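# Wheel cart through self-closing door into yellow bay

## Task

Push the utility cart through the self-closing door into the other room and leave it parked in the yellow bay so each of its four wheels sits fully inside the taped outline, touching none of the tape. The case of copy paper has to rest in the cart's top tray without any part of it overhanging the tray's edges. At the finish the door must be closed. Either or both robots may be used, but the attempt fails if any robot topples or is left leaning.

## Robot and tools

ROBOTS. Two identical Hello Robot Stretch 4 units, r1 and r2. Each has an omni-wheel base, a lift carriage on a vertical mast, a telescoping arm that reaches forward, and a wrist (yaw, pitch, roll) ending in a two-finger gripper. Height is about 1.6 m; the base edge lies no more than 0.23 m from the base origin. A robot tips more easily when it drives, turns or brakes holding over 1 kg with arm_m above 0.2, especially at fast paces, or when pulling/pushing steadily with the gripper held high. Firm contact between the two robots (bases touching then driving on, or one gripper closing on the other's fingers) ends the scene as a failure; objects touching robots are fine. Equal commands can give travel differing by up to about 3 cm per metre, which matters if both carry one load.

FRAMES. Base frame: metres, origin on the floor under the base centre, x ahead, y to the left, z up. hand_pose (a point between the open fingertips) is reported here and is only approximate. Odometry frame is where the base frame was at scene start; base_odometry counts wheel turns only (slip counts as travel), heading in rad from -3.142 to 3.142, left positive. Each robot reports in its own frames, so the robots' relative placement comes only from images, lidar_m and wrist_depth_mm.

move. Arguments: r1, r2 (each robot's part), cameras, blocking. blocking must always be false or the call is refused; the call returns in about 0.5 s while motion continues. A robot object holds base and/or joints, optionally speeds, pace, contact_limits; or end_of_arm alone.
- base: a relative offset from where the base last measured itself (or from its current spot if a move was still running). translate_m, -2 to 2 m, forward positive; strafe_m, -2 to 2 m, left positive; rotate_rad, -3.2 to 3.2 rad, counter-clockwise positive. Only translate_m and strafe_m may be combined (straight diagonal, no turn).
- joints: absolute targets by name: lift_m 0 to 1.2 m (±0.004); arm_m 0 to 0.55 m (±0.004); wrist_yaw_rad -1.134 to 4.276 (0 forward, left positive, 3.14 folded back, over 3.4 may hit the arm); wrist_pitch_rad -1.117 to 4.259 (0 level, 1.57 pointing down); wrist_roll_rad -1.117 to 4.259 (clockwise positive seen from behind); gripper_m -0.038 to 0.141 m fingertip gap (reading off by up to 0.015; -0.02 or less makes the fingers press together). Wrist tolerances ±0.02.
- pace: "slow", "default", "fast" or "max" (base 0.1/0.3/0.4/0.6 m/s and 1/2/3/4 rad/s; lift 0.15/0.3/0.4/0.5 m/s; arm 0.1/0.4/0.6/0.7 m/s; wrist always 1.82 rad/s). A high lift (above 0.2) slows the base, down to 0.3 m/s and 1 rad/s at 1.2.
- speeds: per-joint top speed overriding pace (not gripper_m).
- contact_limits: 0 (gentlest) to 1 for arm_m, lift_m, translate_m, strafe_m, rotate_rad, default 0.5, given beside the matching command. A base limit stays in force until an action next names base. Even at 0 the arm needs 15-40 N to stop; for a light press use 0 and a target 1-3 mm beyond contact. Lifting a load: keep lift_m limit at least 0.15 for 1 kg, 0.3 for 2 kg.
- end_of_arm: "enable_torque" re-energises wrist/gripper motors that cut out.
A robot not named keeps its running motions; named joints/base get new targets. Joint targets beyond range are clipped and reported; other out-of-range values are refused, and unknown keys make the call invalid. A refused call, or an unrequested stop, cancels the rest of that reply's move/wait/finished_scene calls. An action lasts at most 15 s; a motion times out after 14 s.

wait: seconds 0 to 10; returns state, and returns early once a running robot comes to rest. wait(0) shows the "earlier move" line.
stop: brakes all your motions and returns when all robots rest; it also re-brakes slack wheels. Braked joints may keep pressing.
zoom_image: camera name plus region [x0, y0, x1, y1] in pixels from the top-left, up to 504 by 504, on that camera's newest image.
finished_scene: scene = current scene number (an empty move shows it). Irreversible; the goal must then hold without help.
Cameras: r1_head_camera, r1_head_left_camera, r1_head_right_camera, r1_wrist_camera, the same for r2, or "all". Images may lag the state slightly.

RESULTS. "move: r1 done; r2 time_out" gives each moved robot's worst status. Statuses: done, moving, off_target (rested short, may still push), contact_stop (held back, goes slack), time_out (target dropped), limit_stop_at_own_body, limit_stop_at_tilt (lean over 6 degrees; wheels, lift, arm go slack), torque_fault (motor limp until enable_torque). on_its_own lists uncommanded behaviour (slack, held at target, current out of rest range). "as last shown" marks unnamed robots with unchanged lines. lidar_m: 12 distances in m, 30-degree sectors, first straight ahead then counter-clockwise (4th left, 7th behind, 10th right); "-" means nothing seen or nearer than 0.25 m. wrist_depth_mm: 7x7 grid of depths, 100-2000 mm, "-" unreadable. base_tilt in degrees (forward, right), up to 3 degrees bias. If turned_by_wheels and turned_by_imu differ by over ~0.1 rad across a move, the base slipped or hit something. motor_effort in percent with peak in brackets; servo_current in mA.

GRIPPING. Command a gap more than 0.015 below the object width (about 0.06 below resists tugs); behind a handle use -0.02 or less. Check a grip by a rise in gripper servo_current. Open before turning base or wrist when fingers straddle a thin rim.

SELF-COLLISION. Risky: gripper over the base with lift below ~0.2 (0.45 pointing down); tilted up and rolled; yaw+pitch below about -1.1; folded-back wrist with tilt or roll; lift targets below 0.02 or above 1.18 at max pace.

AVOID. Drops, slams, hard pushes into fixed or heavy things, falling parts, robots tipping. Thinking time lets the scene run on.

Each tool is called as name(argument=value, ...) on one line, values as JSON.

## Session

move(blocking=false)

Scene clock: 0.00 s.
r1.base_odometry: x=+0.000 y=+0.000 heading=+0.000
r1.turned_by_wheels: +0.000
r1.turned_by_imu: +0.000
r1.base_tilt: forward=-1.6 right=+1.3
r1.lidar_m: 1.92 2.25 3.81 1.93 0.97 0.84 0.83 0.93 0.77 0.76 0.93 1.59
r1.base_status: not commanded
r1.joint_positions: lift_m=+0.127 arm_m=+0.000 wrist_yaw_rad=+3.089 wrist_pitch_rad=+0.002 wrist_roll_rad=+0.000 gripper_m=+0.056
r1.joint_status: not commanded
r1.measured_speeds: all 0
r1.motor_effort: lift_m=+20 arm_m=-4 wheel_0=+0 wheel_1=+1 wheel_2=+1
r1.servo_current: wrist_yaw_rad=39 wrist_pitch_rad=46 wrist_roll_rad=65 gripper_m=39
r1.hand_pose: x=-0.1125 y=+0.1024 z=+0.3046 quat_wxyz=(+0.026, -0.001, +0.000, +1.000) (m; r1's base frame)
r1.wrist_depth_mm: 137 138 - - - - - / 113 139 - - - - - / 117 140 224 - - - - / 137 161 - - - - - / - - - - - - - / - - 191 - 187 - - / 842 759 750 788 788 732 768
r2.base_odometry: x=+0.000 y=+0.000 heading=+0.000
r2.turned_by_wheels: +0.000
r2.turned_by_imu: +0.000
r2.base_tilt: forward=-0.6 right=+0.1
r2.lidar_m: 2.02 1.45 1.40 1.49 2.01 2.22 2.34 3.17 1.60 3.62 2.59 2.46
r2.base_status: not commanded
r2.joint_positions: lift_m=+0.295 arm_m=+0.000 wrist_yaw_rad=+3.133 wrist_pitch_rad=+0.002 wrist_roll_rad=+0.000 gripper_m=+0.056
r2.joint_status: not commanded
r2.measured_speeds: all 0
r2.motor_effort: lift_m=+18 arm_m=-4 wheel_0=+0 wheel_1=-1 wheel_2=+0
r2.servo_current: wrist_yaw_rad=46 wrist_pitch_rad=39 wrist_roll_rad=46 gripper_m=59
r2.hand_pose: x=-0.1167 y=+0.0898 z=+0.4727 quat_wxyz=(+0.004, -0.001, +0.000, +1.000) (m; r2's base frame)
r2.wrist_depth_mm: - 140 - - - - - / - 126 150 - - - - / - 130 185 - - - - / 144 143 272 - - - - / 229 - - - - - - / 226 1576 196 1576 190 1618 1464 / 226 1060 1138 - - 1025 1060
pictures: r1_head_camera, r1_head_left_camera, r1_head_right_camera, r1_wrist_camera, r2_head_camera, r2_head_left_camera, r2_head_right_camera, r2_wrist_camera
Images, in order (width x height): r1_head_camera 420x560, r1_head_left_camera 420x672, r1_head_right_camera 420x672, r1_wrist_camera 616x392, r2_head_camera 420x560, r2_head_left_camera 420x672, r2_head_right_camera 420x672, r2_wrist_camera 616x392.

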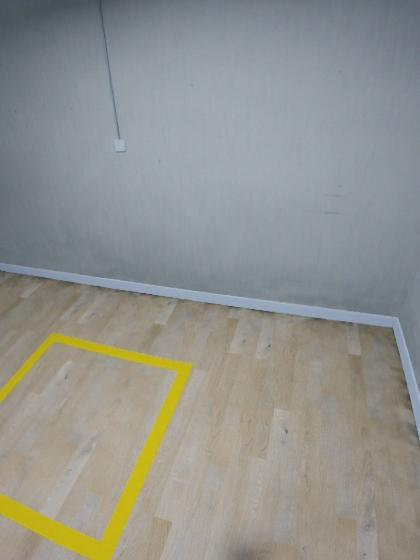

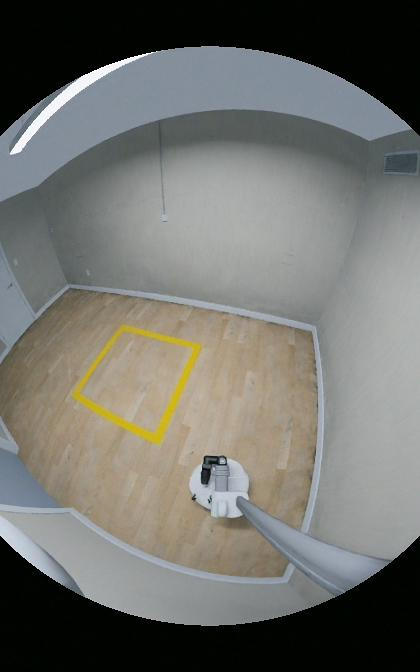

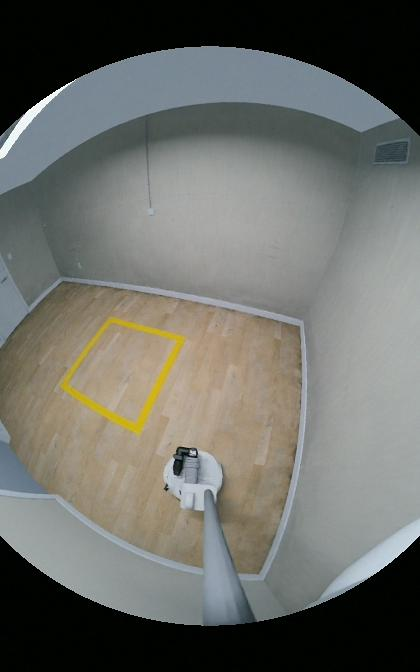

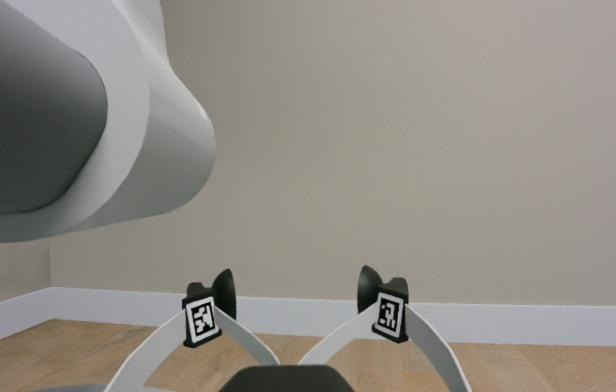

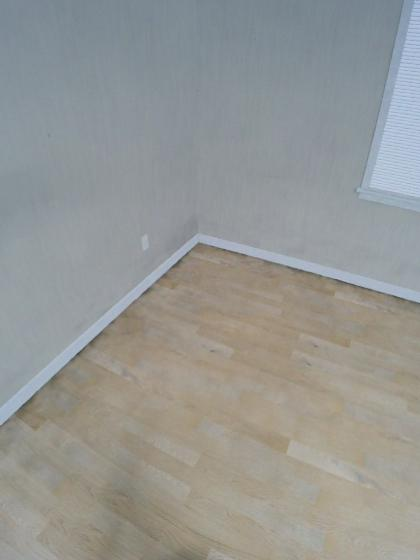

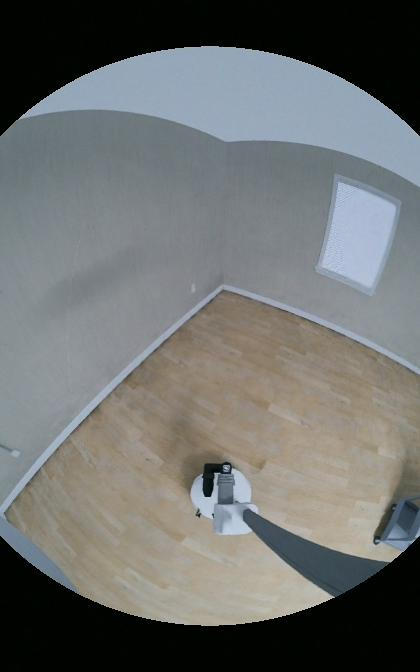

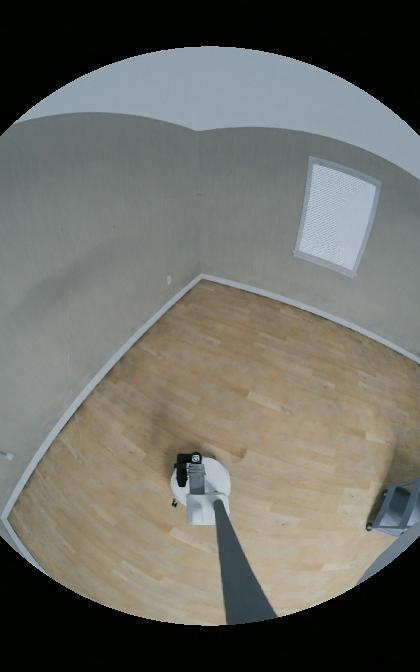

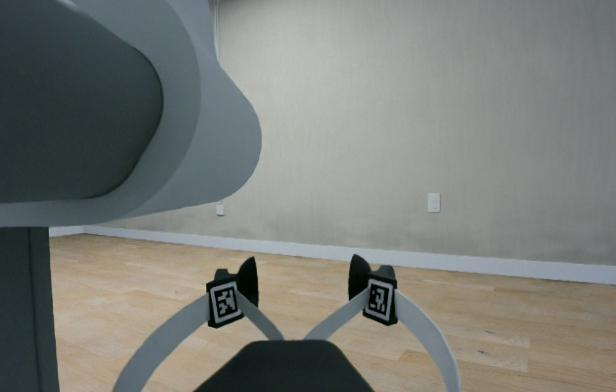

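move(blocking=false, r1={"base":{"rotate_rad":1.3},"pace":"fast"}, r2={"base":{"rotate_rad":-1.5},"pace":"fast"})

wait(seconds=3)

wait(seconds=1, cameras=["r1_head_camera","r1_head_left_camera","r1_head_right_camera","r2_head_camera","r2_head_left_camera","r2_head_right_camera"])

Scene clock: 4.27 s.
move: r1 moving; r2 moving
r1.base_odometry: x=+0.000 y=+0.000 heading=+0.378
r1.turned_by_wheels: +0.378
r1.turned_by_imu: +0.379
r1.base_tilt: forward=-1.6 right=+1.2
r1.lidar_m: 2.06 3.10 2.42 1.11 0.86 0.81 0.91 0.78 0.78 0.85 1.27 1.93
r1.base_status: rotate_rad moving
r1.joint_positions: lift_m=+0.127 arm_m=+0.000 wrist_yaw_rad=+3.089 wrist_pitch_rad=+0.002 wrist_roll_rad=+0.000 gripper_m=+0.056
r1.joint_status: not commanded
r1.measured_speeds: translate_m=+0.000 strafe_m=+0.000 rotate_rad=+1.458 lift_m=+0.000 arm_m=+0.000 wrist_yaw_rad=+0.000 wrist_pitch_rad=+0.000 wrist_roll_rad=+0.000
r1.motor_effort: lift_m=+20(20) arm_m=-4(4) wheel_0=-9(10) wheel_1=-8(10) wheel_2=-9(9)
r1.servo_current: wrist_yaw_rad=59(59) wrist_pitch_rad=39(46) wrist_roll_rad=46(59) gripper_m=39(39)
r1.hand_pose: x=-0.1125 y=+0.1024 z=+0.3046 quat_wxyz=(+0.026, -0.001, +0.000, +1.000) (m; r1's base frame)
r1.wrist_depth_mm: 136 138 - - - - - / 113 139 - - - - - / 118 140 229 - - - - / 137 161 - - - - - / - - - - - - - / - 991 190 - 187 - - / 778 750 750 798 750 699 -
r2.base_odometry: x=+0.000 y=+0.000 heading=-0.378
r2.turned_by_wheels: -0.378
r2.turned_by_imu: -0.366
r2.base_tilt: forward=-0.7 right=+0.1
r2.lidar_m: 2.47 1.77 1.43 1.38 1.56 2.26 2.24 2.48 3.79 1.63 3.18 2.52
r2.base_status: rotate_rad moving
r2.joint_positions: lift_m=+0.295 arm_m=+0.000 wrist_yaw_rad=+3.133 wrist_pitch_rad=+0.002 wrist_roll_rad=+0.000 gripper_m=+0.056
r2.joint_status: not commanded
r2.measured_speeds: translate_m=+0.000 strafe_m=-0.001 rotate_rad=-1.461 lift_m=+0.000 arm_m=+0.000 wrist_yaw_rad=+0.000 wrist_pitch_rad=+0.000 wrist_roll_rad=+0.000
r2.motor_effort: lift_m=+18(18) arm_m=-4(4) wheel_0=+9(10) wheel_1=+10(12) wheel_2=+11(12)
r2.servo_current: wrist_yaw_rad=33(52) wrist_pitch_rad=39(46) wrist_roll_rad=52(52) gripper_m=39(59)
r2.hand_pose: x=-0.1167 y=+0.0898 z=+0.4727 quat_wxyz=(+0.004, -0.001, +0.000, +1.000) (m; r2's base frame)
r2.wrist_depth_mm: - 141 - - - - - / - 127 150 - - - - / - 130 184 - - - - / 144 143 272 - - - - / 229 - - - - - - / 227 1576 196 1576 190 1661 1464 / 226 1060 1138 - - 1060 1060
pictures: none

Scene clock: 5.37 s.
earlier move: r1 done; r2 moving
r1.base_odometry: x=+0.000 y=+0.000 heading=+1.300
r1.turned_by_wheels: +0.922
r1.turned_by_imu: +0.927
r1.base_tilt: forward=-1.5 right=+1.2
r1.lidar_m: 3.77 1.24 0.89 0.84 0.87 0.81 0.78 0.80 1.07 1.92 2.01 2.67
r1.base_status: done
r1.joint_positions: lift_m=+0.127 arm_m=+0.000 wrist_yaw_rad=+3.089 wrist_pitch_rad=+0.002 wrist_roll_rad=+0.000 gripper_m=+0.056
r1.joint_status: not commanded
r1.measured_speeds: all 0
r1.motor_effort: lift_m=+20(20) arm_m=-4(4) wheel_0=-2(11) wheel_1=+0(10) wheel_2=+0(10)
r1.servo_current: wrist_yaw_rad=59(59) wrist_pitch_rad=46(52) wrist_roll_rad=46(59) gripper_m=39(46)
r1.hand_pose: x=-0.1125 y=+0.1024 z=+0.3046 quat_wxyz=(+0.026, -0.001, +0.000, +1.000) (m; r1's base frame)
r1.wrist_depth_mm: 136 138 - - - - - / 113 139 - - - - - / 117 140 228 - - - - / 137 161 - - - - - / - - - - - - - / - - 190 - 188 - - / 788 707 750 143 798 778 831
r2.base_odometry: x=+0.000 y=+0.000 heading=-1.499
r2.turned_by_wheels: -1.122
r2.turned_by_imu: -1.092
r2.base_tilt: forward=-0.7 right=+0.1
r2.lidar_m: 3.30 2.56 2.48 1.89 1.44 1.40 1.50 2.22 2.21 2.37 3.44 1.59
r2.base_status: rotate_rad moving
r2.joint_positions: lift_m=+0.295 arm_m=+0.000 wrist_yaw_rad=+3.133 wrist_pitch_rad=+0.002 wrist_roll_rad=+0.000 gripper_m=+0.056
r2.joint_status: not commanded
r2.measured_speeds: all 0
r2.motor_effort: lift_m=+18(18) arm_m=-4(4) wheel_0=+2(13) wheel_1=+1(14) wheel_2=+2(12)
r2.servo_current: wrist_yaw_rad=33(59) wrist_pitch_rad=39(46) wrist_roll_rad=46(52) gripper_m=52(59)
r2.hand_pose: x=-0.1167 y=+0.0898 z=+0.4727 quat_wxyz=(+0.004, -0.001, +0.000, +1.000) (m; r2's base frame)
r2.wrist_depth_mm: - 141 - - - - - / - 126 141 - - - - / - 130 185 - - - - / 144 144 264 - - - - / 229 - - - - - - / 228 1576 196 1308 190 - - / 227 1060 1118 - - 1042 1042
wait: 1.10 of 3 s (r1 has come to rest)
pictures: none

Scene clock: 5.47 s.
earlier move: r2 done
r1.base_odometry: x=+0.000 y=+0.000 heading=+1.300
r1.turned_by_wheels: +0.000
r1.turned_by_imu: +0.000
r1.base_tilt: forward=-1.6 right=+1.3
r1.lidar_m: 3.82 1.26 0.89 0.82 0.86 0.83 0.78 0.81 1.09 1.93 1.98 2.67
r1.base_status: done
r1.joint_positions: lift_m=+0.127 arm_m=+0.000 wrist_yaw_rad=+3.089 wrist_pitch_rad=+0.002 wrist_roll_rad=+0.000 gripper_m=+0.056
r1.joint_status: not commanded
r1.measured_speeds: all 0
r1.motor_effort: lift_m=+20(20) arm_m=-4(4) wheel_0=-2(11) wheel_1=+0(10) wheel_2=+0(10)
r1.servo_current: wrist_yaw_rad=59(59) wrist_pitch_rad=46(52) wrist_roll_rad=65(65) gripper_m=39(46)
r1.hand_pose: x=-0.1125 y=+0.1024 z=+0.3046 quat_wxyz=(+0.026, -0.001, +0.000, +1.000) (m; r1's base frame)
r1.wrist_depth_mm: 136 138 - - - - - / 113 139 - - - - - / 117 139 228 - - - - / 137 161 - - - - - / - - - - - - - / - - 191 - 187 - - / 778 699 750 143 798 778 809
r2.base_odometry: x=+0.000 y=+0.000 heading=-1.499
r2.turned_by_wheels: +0.000
r2.turned_by_imu: +0.000
r2.base_tilt: forward=-0.7 right=+0.1
r2.lidar_m: 3.33 2.55 2.46 1.91 1.44 1.38 1.54 2.21 2.22 2.38 3.48 1.61
r2.base_status: done
r2.joint_positions: lift_m=+0.295 arm_m=+0.000 wrist_yaw_rad=+3.133 wrist_pitch_rad=+0.002 wrist_roll_rad=+0.000 gripper_m=+0.056
r2.joint_status: not commanded
r2.measured_speeds: all 0
r2.motor_effort: lift_m=+18(18) arm_m=-4(4) wheel_0=+3(13) wheel_1=+1(14) wheel_2=+3(12)
r2.servo_current: wrist_yaw_rad=39(59) wrist_pitch_rad=33(46) wrist_roll_rad=46(52) gripper_m=46(59)
r2.hand_pose: x=-0.1167 y=+0.0898 z=+0.4727 quat_wxyz=(+0.004, -0.001, +0.000, +1.000) (m; r2's base frame)
r2.wrist_depth_mm: - 140 - - - - - / - 127 142 - - - - / - 129 185 - - - - / 144 143 264 - - - - / 229 - - - - - - / 228 1576 196 1308 190 - - / 227 1060 1160 - - 1025 1060
wait: 0.10 of 1 s (r2 has come to rest)
pictures: r1_head_camera, r1_head_left_camera, r1_head_right_camera, r2_head_camera, r2_head_left_camera, r2_head_right_camera
Images, in order (width x height): r1_head_camera 420x560, r1_head_left_camera 420x672, r1_head_right_camera 420x672, r2_head_camera 420x560, r2_head_left_camera 420x672, r2_head_right_camera 420x672.

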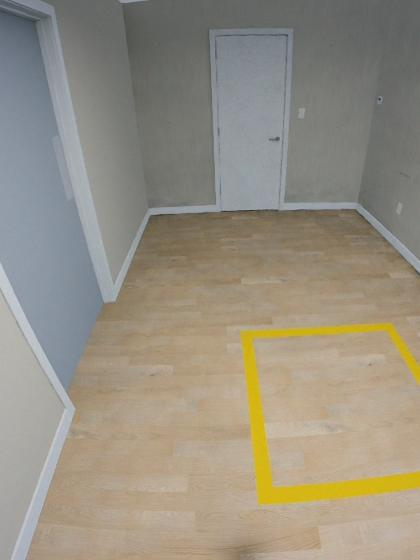

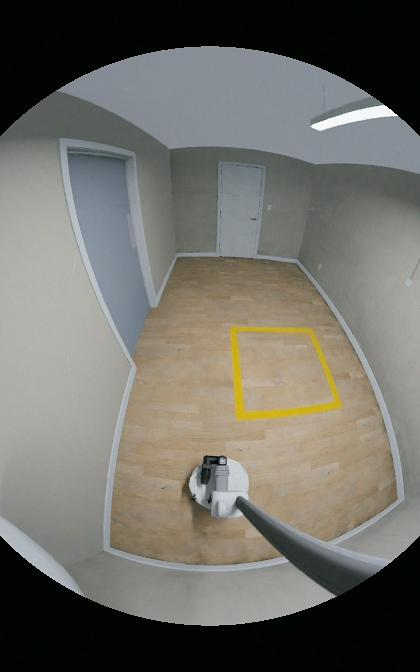

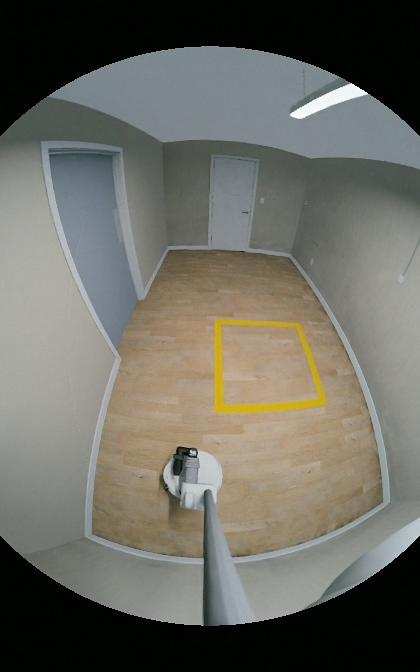

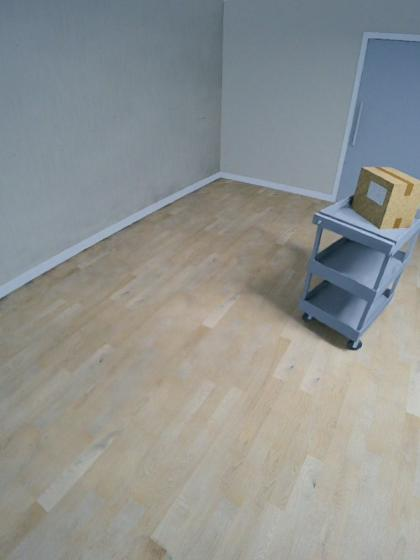

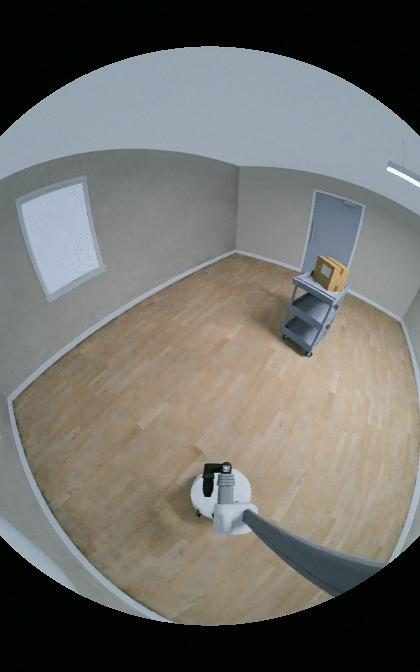

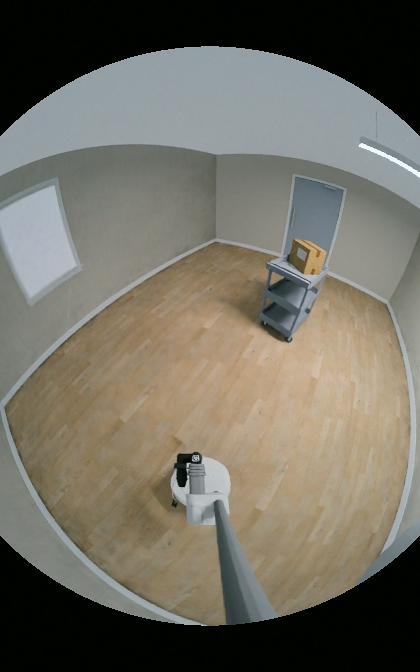

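zoom_image(camera="r2_head_camera", region=[280, 20, 420, 370])

zoom_image(camera="r2_head_left_camera", region=[240, 170, 400, 370])

zoom_image(camera="r1_head_camera", region=[0, 0, 180, 480])

Scaled by 1.440 from the camera's 420x560 image, which has a finer 1200x1600 frame.

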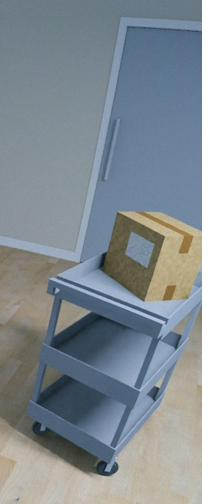

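Scaled by 2.520 from the camera's 420x672 image, which has a finer 600x960 frame.

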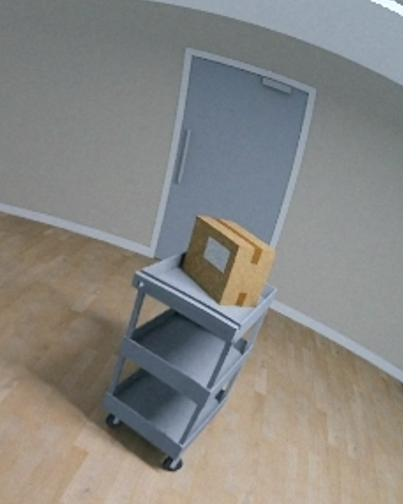

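Scaled by 1.050 from the camera's 420x560 image, which has a finer 600x800 frame.

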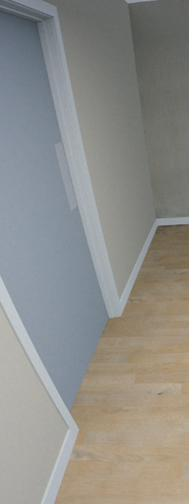

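move(blocking=false, r1={"base":{"translate_m":1.65},"pace":"fast"}, r2={"base":{"rotate_rad":-0.45},"joints":{"lift_m":0.95},"pace":"fast"})

wait(seconds=3)

wait(seconds=5, cameras=["r1_head_left_camera","r2_head_camera","r2_head_left_camera","r2_head_right_camera"])

zoom_image(camera="r2_head_camera", region=[60, 0, 360, 400])

Scene clock: 38.23 s.
move: r1 moving; r2 moving
r1.base_odometry: x=+0.013 y=+0.048 heading=+1.300
r1.turned_by_wheels: +0.000
r1.turned_by_imu: +0.000
r1.base_tilt: forward=-1.6 right=+1.3
r1.lidar_m: 3.78 1.25 0.86 0.83 0.86 0.87 0.82 0.84 1.16 1.92 2.00 2.66
r1.base_status: translate_m moving
r1.joint_positions: lift_m=+0.127 arm_m=+0.000 wrist_yaw_rad=+3.089 wrist_pitch_rad=+0.002 wrist_roll_rad=+0.000 gripper_m=+0.056
r1.joint_status: not commanded
r1.measured_speeds: translate_m=+0.194 strafe_m=+0.000 rotate_rad=-0.006 lift_m=+0.000 arm_m=+0.000 wrist_yaw_rad=+0.000 wrist_pitch_rad=+0.000 wrist_roll_rad=+0.000
r1.motor_effort: lift_m=+20(20) arm_m=-4(4) wheel_0=+7(11) wheel_1=+5(9) wheel_2=-12(12)
r1.servo_current: wrist_yaw_rad=33(59) wrist_pitch_rad=39(46) wrist_roll_rad=46(65) gripper_m=46(46)
r1.hand_pose: x=-0.1125 y=+0.1024 z=+0.3046 quat_wxyz=(+0.026, -0.001, +0.000, +1.000) (m; r1's base frame)
r1.wrist_depth_mm: - 137 - - - - - / - 138 - - - - - / 110 138 206 - - - - / 125 139 237 - - - - / - - - - - - - / - - 190 - 188 - - / 788 750 759 798 788 778 820
r2.base_odometry: x=+0.000 y=+0.000 heading=-1.839
r2.turned_by_wheels: -0.339
r2.turned_by_imu: -0.329
r2.base_tilt: forward=-0.6 right=+0.1
r2.lidar_m: 1.64 2.92 2.48 2.51 1.65 1.40 1.38 1.65 2.21 2.23 2.60 1.62
r2.base_status: rotate_rad moving
r2.joint_positions: lift_m=+0.358 arm_m=+0.000 wrist_yaw_rad=+3.133 wrist_pitch_rad=+0.002 wrist_roll_rad=+0.000 gripper_m=+0.056
r2.joint_status: lift_m moving
r2.measured_speeds: translate_m=-0.001 strafe_m=+0.000 rotate_rad=-0.856 lift_m=+0.244 arm_m=+0.000 wrist_yaw_rad=+0.000 wrist_pitch_rad=+0.000 wrist_roll_rad=+0.000
r2.motor_effort: lift_m=+24(24) arm_m=-4(4) wheel_0=+5(14) wheel_1=+4(12) wheel_2=+4(12)
r2.servo_current: wrist_yaw_rad=52(59) wrist_pitch_rad=39(46) wrist_roll_rad=52(59) gripper_m=46(52)
r2.hand_pose: x=-0.1167 y=+0.0898 z=+0.5357 quat_wxyz=(+0.004, -0.001, +0.000, +1.000) (m; r2's base frame)
r2.wrist_depth_mm: - 141 - - - - - / - 127 142 - - - - / - 130 185 - - - - / 144 144 207 - - - - / 229 - - - - - - / 228 1618 192 1430 189 - - / 226 1182 1255 - - 1118 1118
pictures: none

Scene clock: 40.47 s.
earlier move: r1 moving; r2 done
r1.base_odometry: x=+0.239 y=+0.862 heading=+1.300
r1.turned_by_wheels: +0.000
r1.turned_by_imu: +0.000
r1.base_tilt: forward=-1.6 right=+1.3
r1.lidar_m: 3.00 1.42 1.01 0.85 0.91 1.22 1.66 1.71 2.01 1.91 1.95 2.64
r1.base_status: translate_m moving
r1.joint_positions: lift_m=+0.127 arm_m=+0.000 wrist_yaw_rad=+3.089 wrist_pitch_rad=+0.002 wrist_roll_rad=+0.000 gripper_m=+0.056
r1.joint_status: not commanded
r1.measured_speeds: translate_m=+0.400 strafe_m=+0.001 rotate_rad=-0.005 lift_m=+0.000 arm_m=+0.000 wrist_yaw_rad=+0.000 wrist_pitch_rad=+0.000 wrist_roll_rad=+0.000
r1.motor_effort: lift_m=+20(20) arm_m=-4(4) wheel_0=+6(11) wheel_1=+3(9) wheel_2=-5(13)
r1.servo_current: wrist_yaw_rad=52(72) wrist_pitch_rad=33(52) wrist_roll_rad=65(65) gripper_m=39(52)
r1.hand_pose: x=-0.1125 y=+0.1024 z=+0.3046 quat_wxyz=(+0.026, -0.001, +0.000, +1.000) (m; r1's base frame)
r1.wrist_depth_mm: - 137 - - - - - / - 138 - - - - - / 110 137 205 - - - - / 124 139 236 - - - - / 138 - - - - - - / 1182 1182 193 1205 187 1138 1042 / 854 750 759 798 809 768 809
r2.base_odometry: x=+0.000 y=+0.000 heading=-1.949
r2.turned_by_wheels: -0.110
r2.turned_by_imu: -0.107
r2.base_tilt: forward=-0.7 right=+0.1
r2.lidar_m: 1.61 3.14 2.52 2.49 1.76 1.43 1.39 1.56 2.24 2.23 2.48 2.26
r2.base_status: done
r2.joint_positions: lift_m=+0.950 arm_m=+0.000 wrist_yaw_rad=+3.133 wrist_pitch_rad=+0.002 wrist_roll_rad=+0.000 gripper_m=+0.056
r2.joint_status: all done
r2.measured_speeds: all 0
r2.motor_effort: lift_m=+21(27) arm_m=-4(4) wheel_0=+3(14) wheel_1=+1(12) wheel_2=+2(12)
r2.servo_current: wrist_yaw_rad=46(65) wrist_pitch_rad=39(46) wrist_roll_rad=46(59) gripper_m=52(52)
r2.hand_pose: x=-0.1167 y=+0.0898 z=+1.1275 quat_wxyz=(+0.004, -0.001, +0.000, +1.000) (m; r2's base frame)
r2.wrist_depth_mm: - 141 - - - - - / - 126 141 - - - - / - 130 184 - - - - / 144 143 216 - - - - / 220 - - - - - - / 219 - 189 - 187 - - / 224 - - - - - -
wait: 2.23 of 3 s (r2 has come to rest)
pictures: none

Scene clock: 43.17 s.
earlier move: r1 done
r1.base_odometry: x=+0.441 y=+1.590 heading=+1.300
r1.turned_by_wheels: +0.000
r1.turned_by_imu: +0.001
r1.base_tilt: forward=-1.6 right=+1.3
r1.lidar_m: 2.27 1.31 0.99 0.95 1.00 1.25 2.42 2.54 1.98 1.87 1.95 2.33
r1.base_status: done
r1.joint_positions: lift_m=+0.127 arm_m=+0.000 wrist_yaw_rad=+3.089 wrist_pitch_rad=+0.002 wrist_roll_rad=+0.000 gripper_m=+0.056
r1.joint_status: not commanded
r1.measured_speeds: all 0
r1.motor_effort: lift_m=+20(20) arm_m=-4(4) wheel_0=+1(11) wheel_1=+1(9) wheel_2=+1(13)
r1.servo_current: wrist_yaw_rad=59(72) wrist_pitch_rad=46(52) wrist_roll_rad=39(65) gripper_m=46(52)
r1.hand_pose: x=-0.1125 y=+0.1024 z=+0.3046 quat_wxyz=(+0.026, -0.001, +0.000, +1.000) (m; r1's base frame)
r1.wrist_depth_mm: 136 138 - - - - - / 114 139 - - - - - / 118 140 273 - - - - / 137 162 - - - - - / 1983 - - - - - - / 1336 1336 193 1205 187 1182 1060 / 854 741 759 788 788 788 820
r2.base_odometry: x=+0.000 y=+0.000 heading=-1.949
r2.turned_by_wheels: +0.000
r2.turned_by_imu: +0.000
r2.base_tilt: forward=-0.7 right=+0.1
r2.lidar_m: 1.60 3.15 2.52 2.49 1.75 1.42 1.41 1.56 2.26 2.23 2.45 2.27
r2.base_status: done
r2.joint_positions: lift_m=+0.950 arm_m=+0.000 wrist_yaw_rad=+3.133 wrist_pitch_rad=+0.002 wrist_roll_rad=+0.000 gripper_m=+0.056
r2.joint_status: all done
r2.measured_speeds: all 0
r2.motor_effort: lift_m=+21(27) arm_m=-4(4) wheel_0=+2(14) wheel_1=+1(12) wheel_2=+2(12)
r2.servo_current: wrist_yaw_rad=39(65) wrist_pitch_rad=33(46) wrist_roll_rad=39(59) gripper_m=52(52)
r2.hand_pose: x=-0.1167 y=+0.0898 z=+1.1275 quat_wxyz=(+0.004, -0.001, +0.000, +1.000) (m; r2's base frame)
r2.wrist_depth_mm: - 141 - - - - - / - 126 141 - - - - / - 130 183 - - - - / 144 143 216 - - - - / 219 - - - - - - / 220 - 189 - 188 - - / 225 - - - - - -
wait: 2.70 of 5 s (r1 has come to rest)
pictures: r1_head_left_camera, r2_head_camera, r2_head_left_camera, r2_head_right_camera
Images, in order (width x height): r1_head_left_camera 420x672, r2_head_camera 420x560, r2_head_left_camera 420x672, r2_head_right_camera 420x672.

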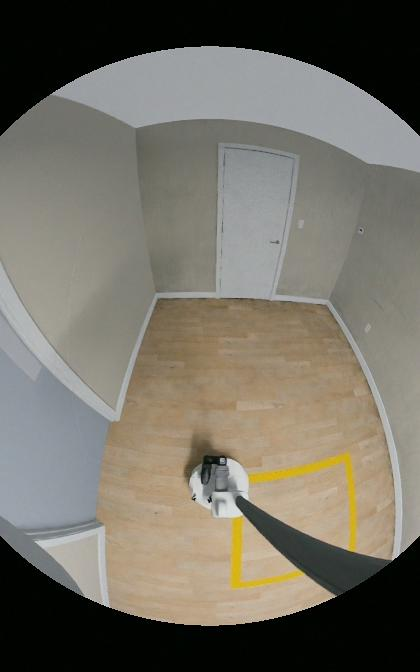

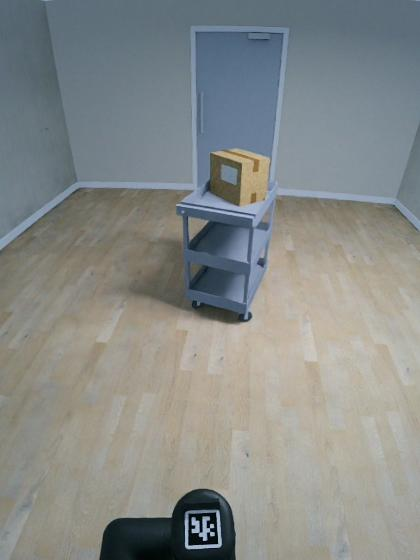

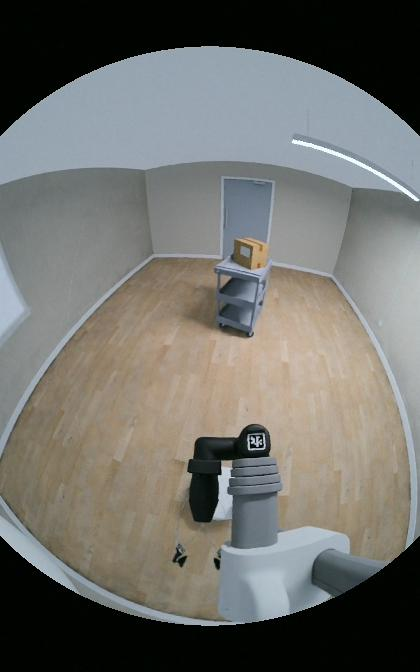

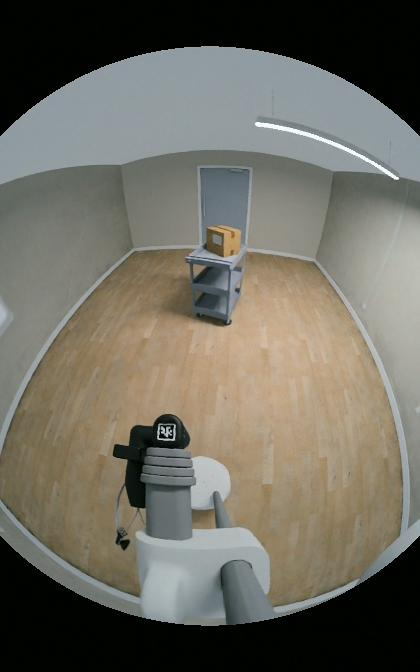

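Scaled by 1.260 from the camera's 420x560 image, which has a finer 1200x1600 frame.

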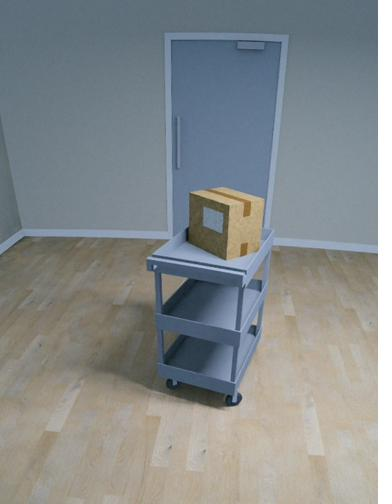

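move(blocking=false, r1={"base":{"rotate_rad":1.57},"pace":"fast"}, r2={"base":{"translate_m":0.75},"joints":{"wrist_yaw_rad":0},"pace":"default"})

wait(seconds=3)

wait(seconds=5, cameras=["r1_head_camera","r1_head_left_camera","r2_head_camera","r2_head_left_camera","r2_wrist_camera"])

zoom_image(camera="r2_head_camera", region=[120, 100, 360, 500])

Scene clock: 51.33 s.
move: r1 moving; r2 moving
r1.base_odometry: x=+0.441 y=+1.590 heading=+1.678
r1.turned_by_wheels: +0.378
r1.turned_by_imu: +0.379
r1.base_tilt: forward=-1.6 right=+1.3
r1.lidar_m: 1.59 1.01 0.98 0.95 1.11 2.19 2.43 2.13 1.89 1.91 2.34 2.27
r1.base_status: rotate_rad moving
r1.joint_positions: lift_m=+0.127 arm_m=+0.000 wrist_yaw_rad=+3.089 wrist_pitch_rad=+0.002 wrist_roll_rad=+0.000 gripper_m=+0.056
r1.joint_status: not commanded
r1.measured_speeds: translate_m=+0.001 strafe_m=+0.000 rotate_rad=+1.463 lift_m=+0.000 arm_m=+0.000 wrist_yaw_rad=+0.000 wrist_pitch_rad=+0.000 wrist_roll_rad=+0.000
r1.motor_effort: lift_m=+20(20) arm_m=-4(4) wheel_0=-10(10) wheel_1=-9(9) wheel_2=-9(9)
r1.servo_current: wrist_yaw_rad=39(65) wrist_pitch_rad=39(52) wrist_roll_rad=46(59) gripper_m=39(46)
r1.hand_pose: x=-0.1125 y=+0.1024 z=+0.3046 quat_wxyz=(+0.026, -0.001, +0.000, +1.000) (m; r1's base frame)
r1.wrist_depth_mm: 136 138 - - - - - / 114 139 - - - - - / 117 140 272 - - - - / 138 162 - - - - - / 1983 - - - - - 1808 / 1205 1205 192 1336 187 1182 1138 / 854 750 759 153 788 768 809
r2.base_odometry: x=-0.011 y=-0.029 heading=-1.949
r2.turned_by_wheels: +0.000
r2.turned_by_imu: +0.001
r2.base_tilt: forward=-0.7 right=+0.0
r2.lidar_m: 1.59 3.13 2.50 2.49 1.80 1.47 1.44 1.59 2.23 2.22 2.49 2.23
r2.base_status: translate_m moving
r2.joint_positions: lift_m=+0.950 arm_m=+0.000 wrist_yaw_rad=+2.571 wrist_pitch_rad=+0.002 wrist_roll_rad=+0.000 gripper_m=+0.056
r2.joint_status: wrist_yaw_rad moving
r2.measured_speeds: translate_m=+0.122 strafe_m=+0.001 rotate_rad=-0.001 lift_m=+0.000 arm_m=+0.000 wrist_yaw_rad=-1.740 wrist_pitch_rad=+0.000 wrist_roll_rad=+0.000
r2.motor_effort: lift_m=+21(21) arm_m=-4(4) wheel_0=+1(13) wheel_1=+7(8) wheel_2=-13(14)
r2.servo_current: wrist_yaw_rad=91(117) wrist_pitch_rad=39(46) wrist_roll_rad=52(52) gripper_m=39(52)
r2.hand_pose: x=-0.0245 y=+0.2294 z=+1.1275 quat_wxyz=(+0.282, -0.001, +0.000, +0.960) (m; r2's base frame)
r2.wrist_depth_mm: - - - - - - - / - - - - - - - / - - - - - - - / - - - - - - - / - - - - - - - / - - 190 - 189 - - / - - - - - - -
pictures: none

Scene clock: 52.57 s.
earlier move: r1 done; r2 moving
r1.base_odometry: x=+0.441 y=+1.590 heading=+2.870
r1.turned_by_wheels: +1.192
r1.turned_by_imu: +1.199
r1.base_tilt: forward=-1.6 right=+1.3
r1.lidar_m: 0.98 0.99 1.23 2.41 2.48 1.99 1.89 1.98 2.42 2.28 1.35 0.99
r1.base_status: done
r1.joint_positions: lift_m=+0.127 arm_m=+0.000 wrist_yaw_rad=+3.089 wrist_pitch_rad=+0.002 wrist_roll_rad=+0.000 gripper_m=+0.056
r1.joint_status: not commanded
r1.measured_speeds: all 0
r1.motor_effort: lift_m=+20(20) arm_m=-4(4) wheel_0=-1(11) wheel_1=+0(10) wheel_2=+0(10)
r1.servo_current: wrist_yaw_rad=39(72) wrist_pitch_rad=39(52) wrist_roll_rad=52(59) gripper_m=33(52)
r1.hand_pose: x=-0.1125 y=+0.1024 z=+0.3046 quat_wxyz=(+0.026, -0.001, +0.000, +1.000) (m; r1's base frame)
r1.wrist_depth_mm: 136 138 - - - - - / 113 139 - - - - - / 117 140 266 - - - - / 137 161 - - - - - / 1708 - 1863 - - - - / 1205 1205 193 1182 188 1160 1118 / 831 750 759 798 788 788 809
r2.base_odometry: x=-0.126 y=-0.317 heading=-1.949
r2.turned_by_wheels: +0.000
r2.turned_by_imu: +0.000
r2.base_tilt: forward=-0.7 right=+0.0
r2.lidar_m: 1.27 3.06 2.47 2.43 2.19 1.75 1.73 1.94 2.28 2.27 2.52 1.43
r2.base_status: translate_m moving
r2.joint_positions: lift_m=+0.950 arm_m=+0.000 wrist_yaw_rad=+0.428 wrist_pitch_rad=+0.002 wrist_roll_rad=+0.000 gripper_m=+0.056
r2.joint_status: wrist_yaw_rad moving
r2.measured_speeds: translate_m=+0.301 strafe_m=-0.001 rotate_rad=-0.002 lift_m=+0.000 arm_m=+0.000 wrist_yaw_rad=-1.745 wrist_pitch_rad=+0.000 wrist_roll_rad=+0.000
r2.motor_effort: lift_m=+21(21) arm_m=-4(4) wheel_0=+7(13) wheel_1=+6(9) wheel_2=-9(14)
r2.servo_current: wrist_yaw_rad=85(130) wrist_pitch_rad=33(46) wrist_roll_rad=39(59) gripper_m=46(52)
r2.hand_pose: x=+0.4696 y=+0.0401 z=+1.1275 quat_wxyz=(+0.977, +0.000, +0.001, +0.212) (m; r2's base frame)
r2.wrist_depth_mm: - - - - - - - / - - - - - - - / - - - - - - - / - - - - - - - / - - - - - - 1160 / - - 196 - 190 1098 1025 / - - - - - - -
wait: 1.23 of 3 s (r1 has come to rest)
pictures: none

Scene clock: 54.83 s.
earlier move: r2 done
r1.base_odometry: x=+0.441 y=+1.590 heading=+2.870
r1.turned_by_wheels: +0.000
r1.turned_by_imu: +0.000
r1.base_tilt: forward=-1.6 right=+1.3
r1.lidar_m: 0.98 1.01 1.25 2.41 2.49 1.98 1.88 1.96 2.42 2.29 1.33 1.00
r1.base_status: done
r1.joint_positions: lift_m=+0.127 arm_m=+0.000 wrist_yaw_rad=+3.089 wrist_pitch_rad=+0.002 wrist_roll_rad=+0.000 gripper_m=+0.056
r1.joint_status: not commanded
r1.measured_speeds: all 0
r1.motor_effort: lift_m=+20(20) arm_m=-4(4) wheel_0=-2(11) wheel_1=+0(10) wheel_2=+0(10)
r1.servo_current: wrist_yaw_rad=39(72) wrist_pitch_rad=46(52) wrist_roll_rad=59(65) gripper_m=39(52)
r1.hand_pose: x=-0.1125 y=+0.1024 z=+0.3046 quat_wxyz=(+0.026, -0.001, +0.000, +1.000) (m; r1's base frame)
r1.wrist_depth_mm: 136 138 - - - - - / 113 139 - - - - - / 118 140 267 - - - - / 137 161 - - - - - / 1661 - 1921 - - - - / 1205 1205 193 1205 187 1160 1138 / 831 750 759 788 788 788 820
r2.base_odometry: x=-0.277 y=-0.697 heading=-1.949
r2.turned_by_wheels: +0.000
r2.turned_by_imu: +0.001
r2.base_tilt: forward=-0.7 right=+0.1
r2.lidar_m: 0.89 2.97 2.42 2.36 2.64 2.14 2.14 2.38 2.36 2.34 2.61 0.89
r2.base_status: done
r2.joint_positions: lift_m=+0.950 arm_m=+0.000 wrist_yaw_rad=+0.003 wrist_pitch_rad=+0.002 wrist_roll_rad=+0.000 gripper_m=+0.056
r2.joint_status: all done
r2.measured_speeds: all 0
r2.motor_effort: lift_m=+21(21) arm_m=-4(4) wheel_0=+2(13) wheel_1=+4(9) wheel_2=-3(14)
r2.servo_current: wrist_yaw_rad=39(130) wrist_pitch_rad=39(46) wrist_roll_rad=52(65) gripper_m=46(59)
r2.hand_pose: x=+0.4596 y=-0.0866 z=+1.1275 quat_wxyz=(+1.000, +0.000, +0.001, +0.001) (m; r2's base frame)
r2.wrist_depth_mm: - - - - - - - / - - - - - - - / - - - - - - - / - - - - - - - / - - - - 976 - - / - - 195 1118 190 - - / - - - - - - -
wait: 2.27 of 5 s (r2 has come to rest)
pictures: r1_head_camera, r1_head_left_camera, r2_head_camera, r2_head_left_camera, r2_wrist_camera
Images, in order (width x height): r1_head_camera 420x560, r1_head_left_camera 420x672, r2_head_camera 420x560, r2_head_left_camera 420x672, r2_wrist_camera 616x392.

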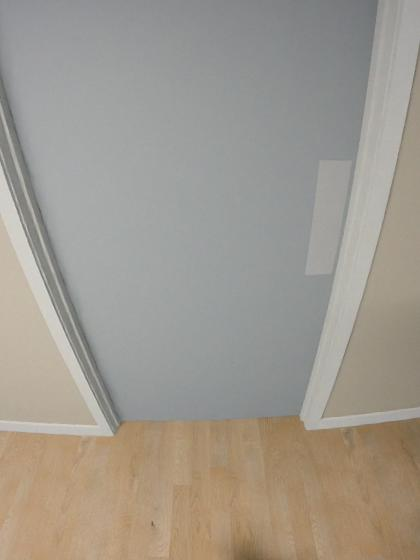

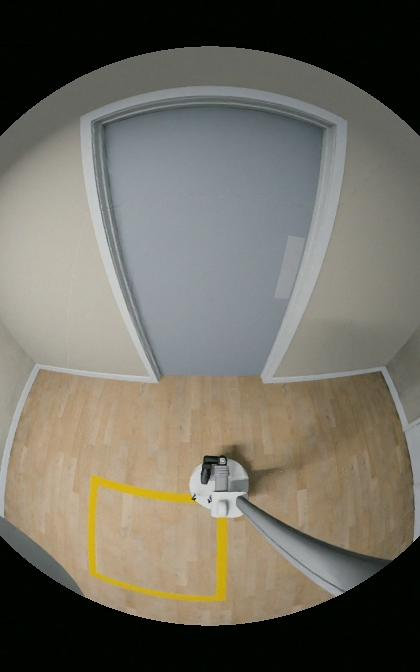

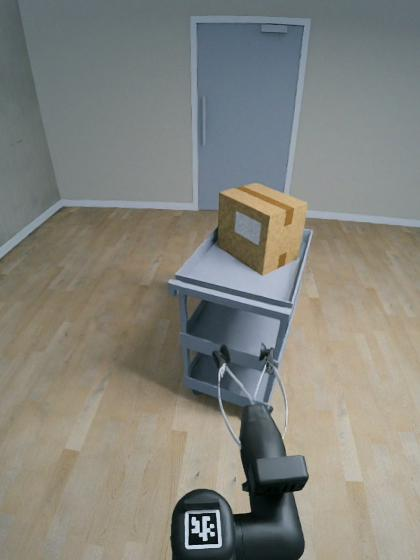

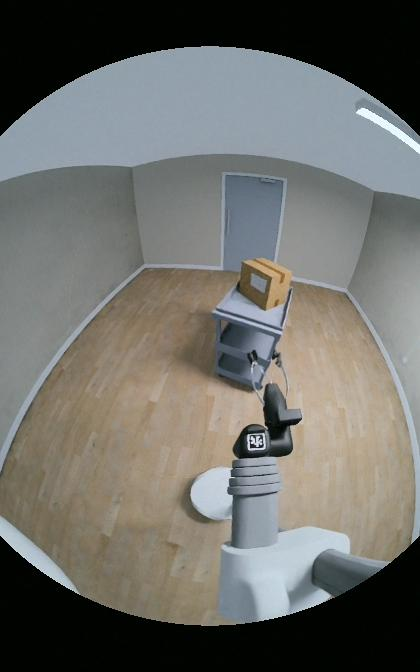

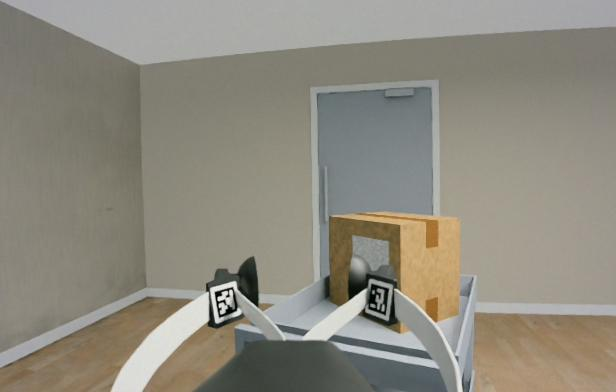

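Scaled by 1.260 from the camera's 420x560 image, which has a finer 1200x1600 frame.

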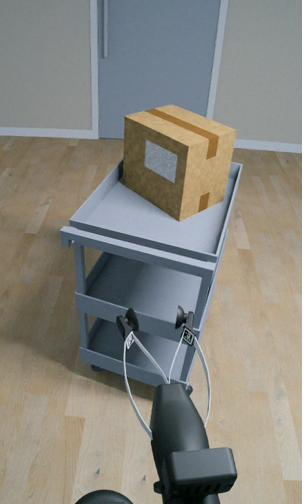

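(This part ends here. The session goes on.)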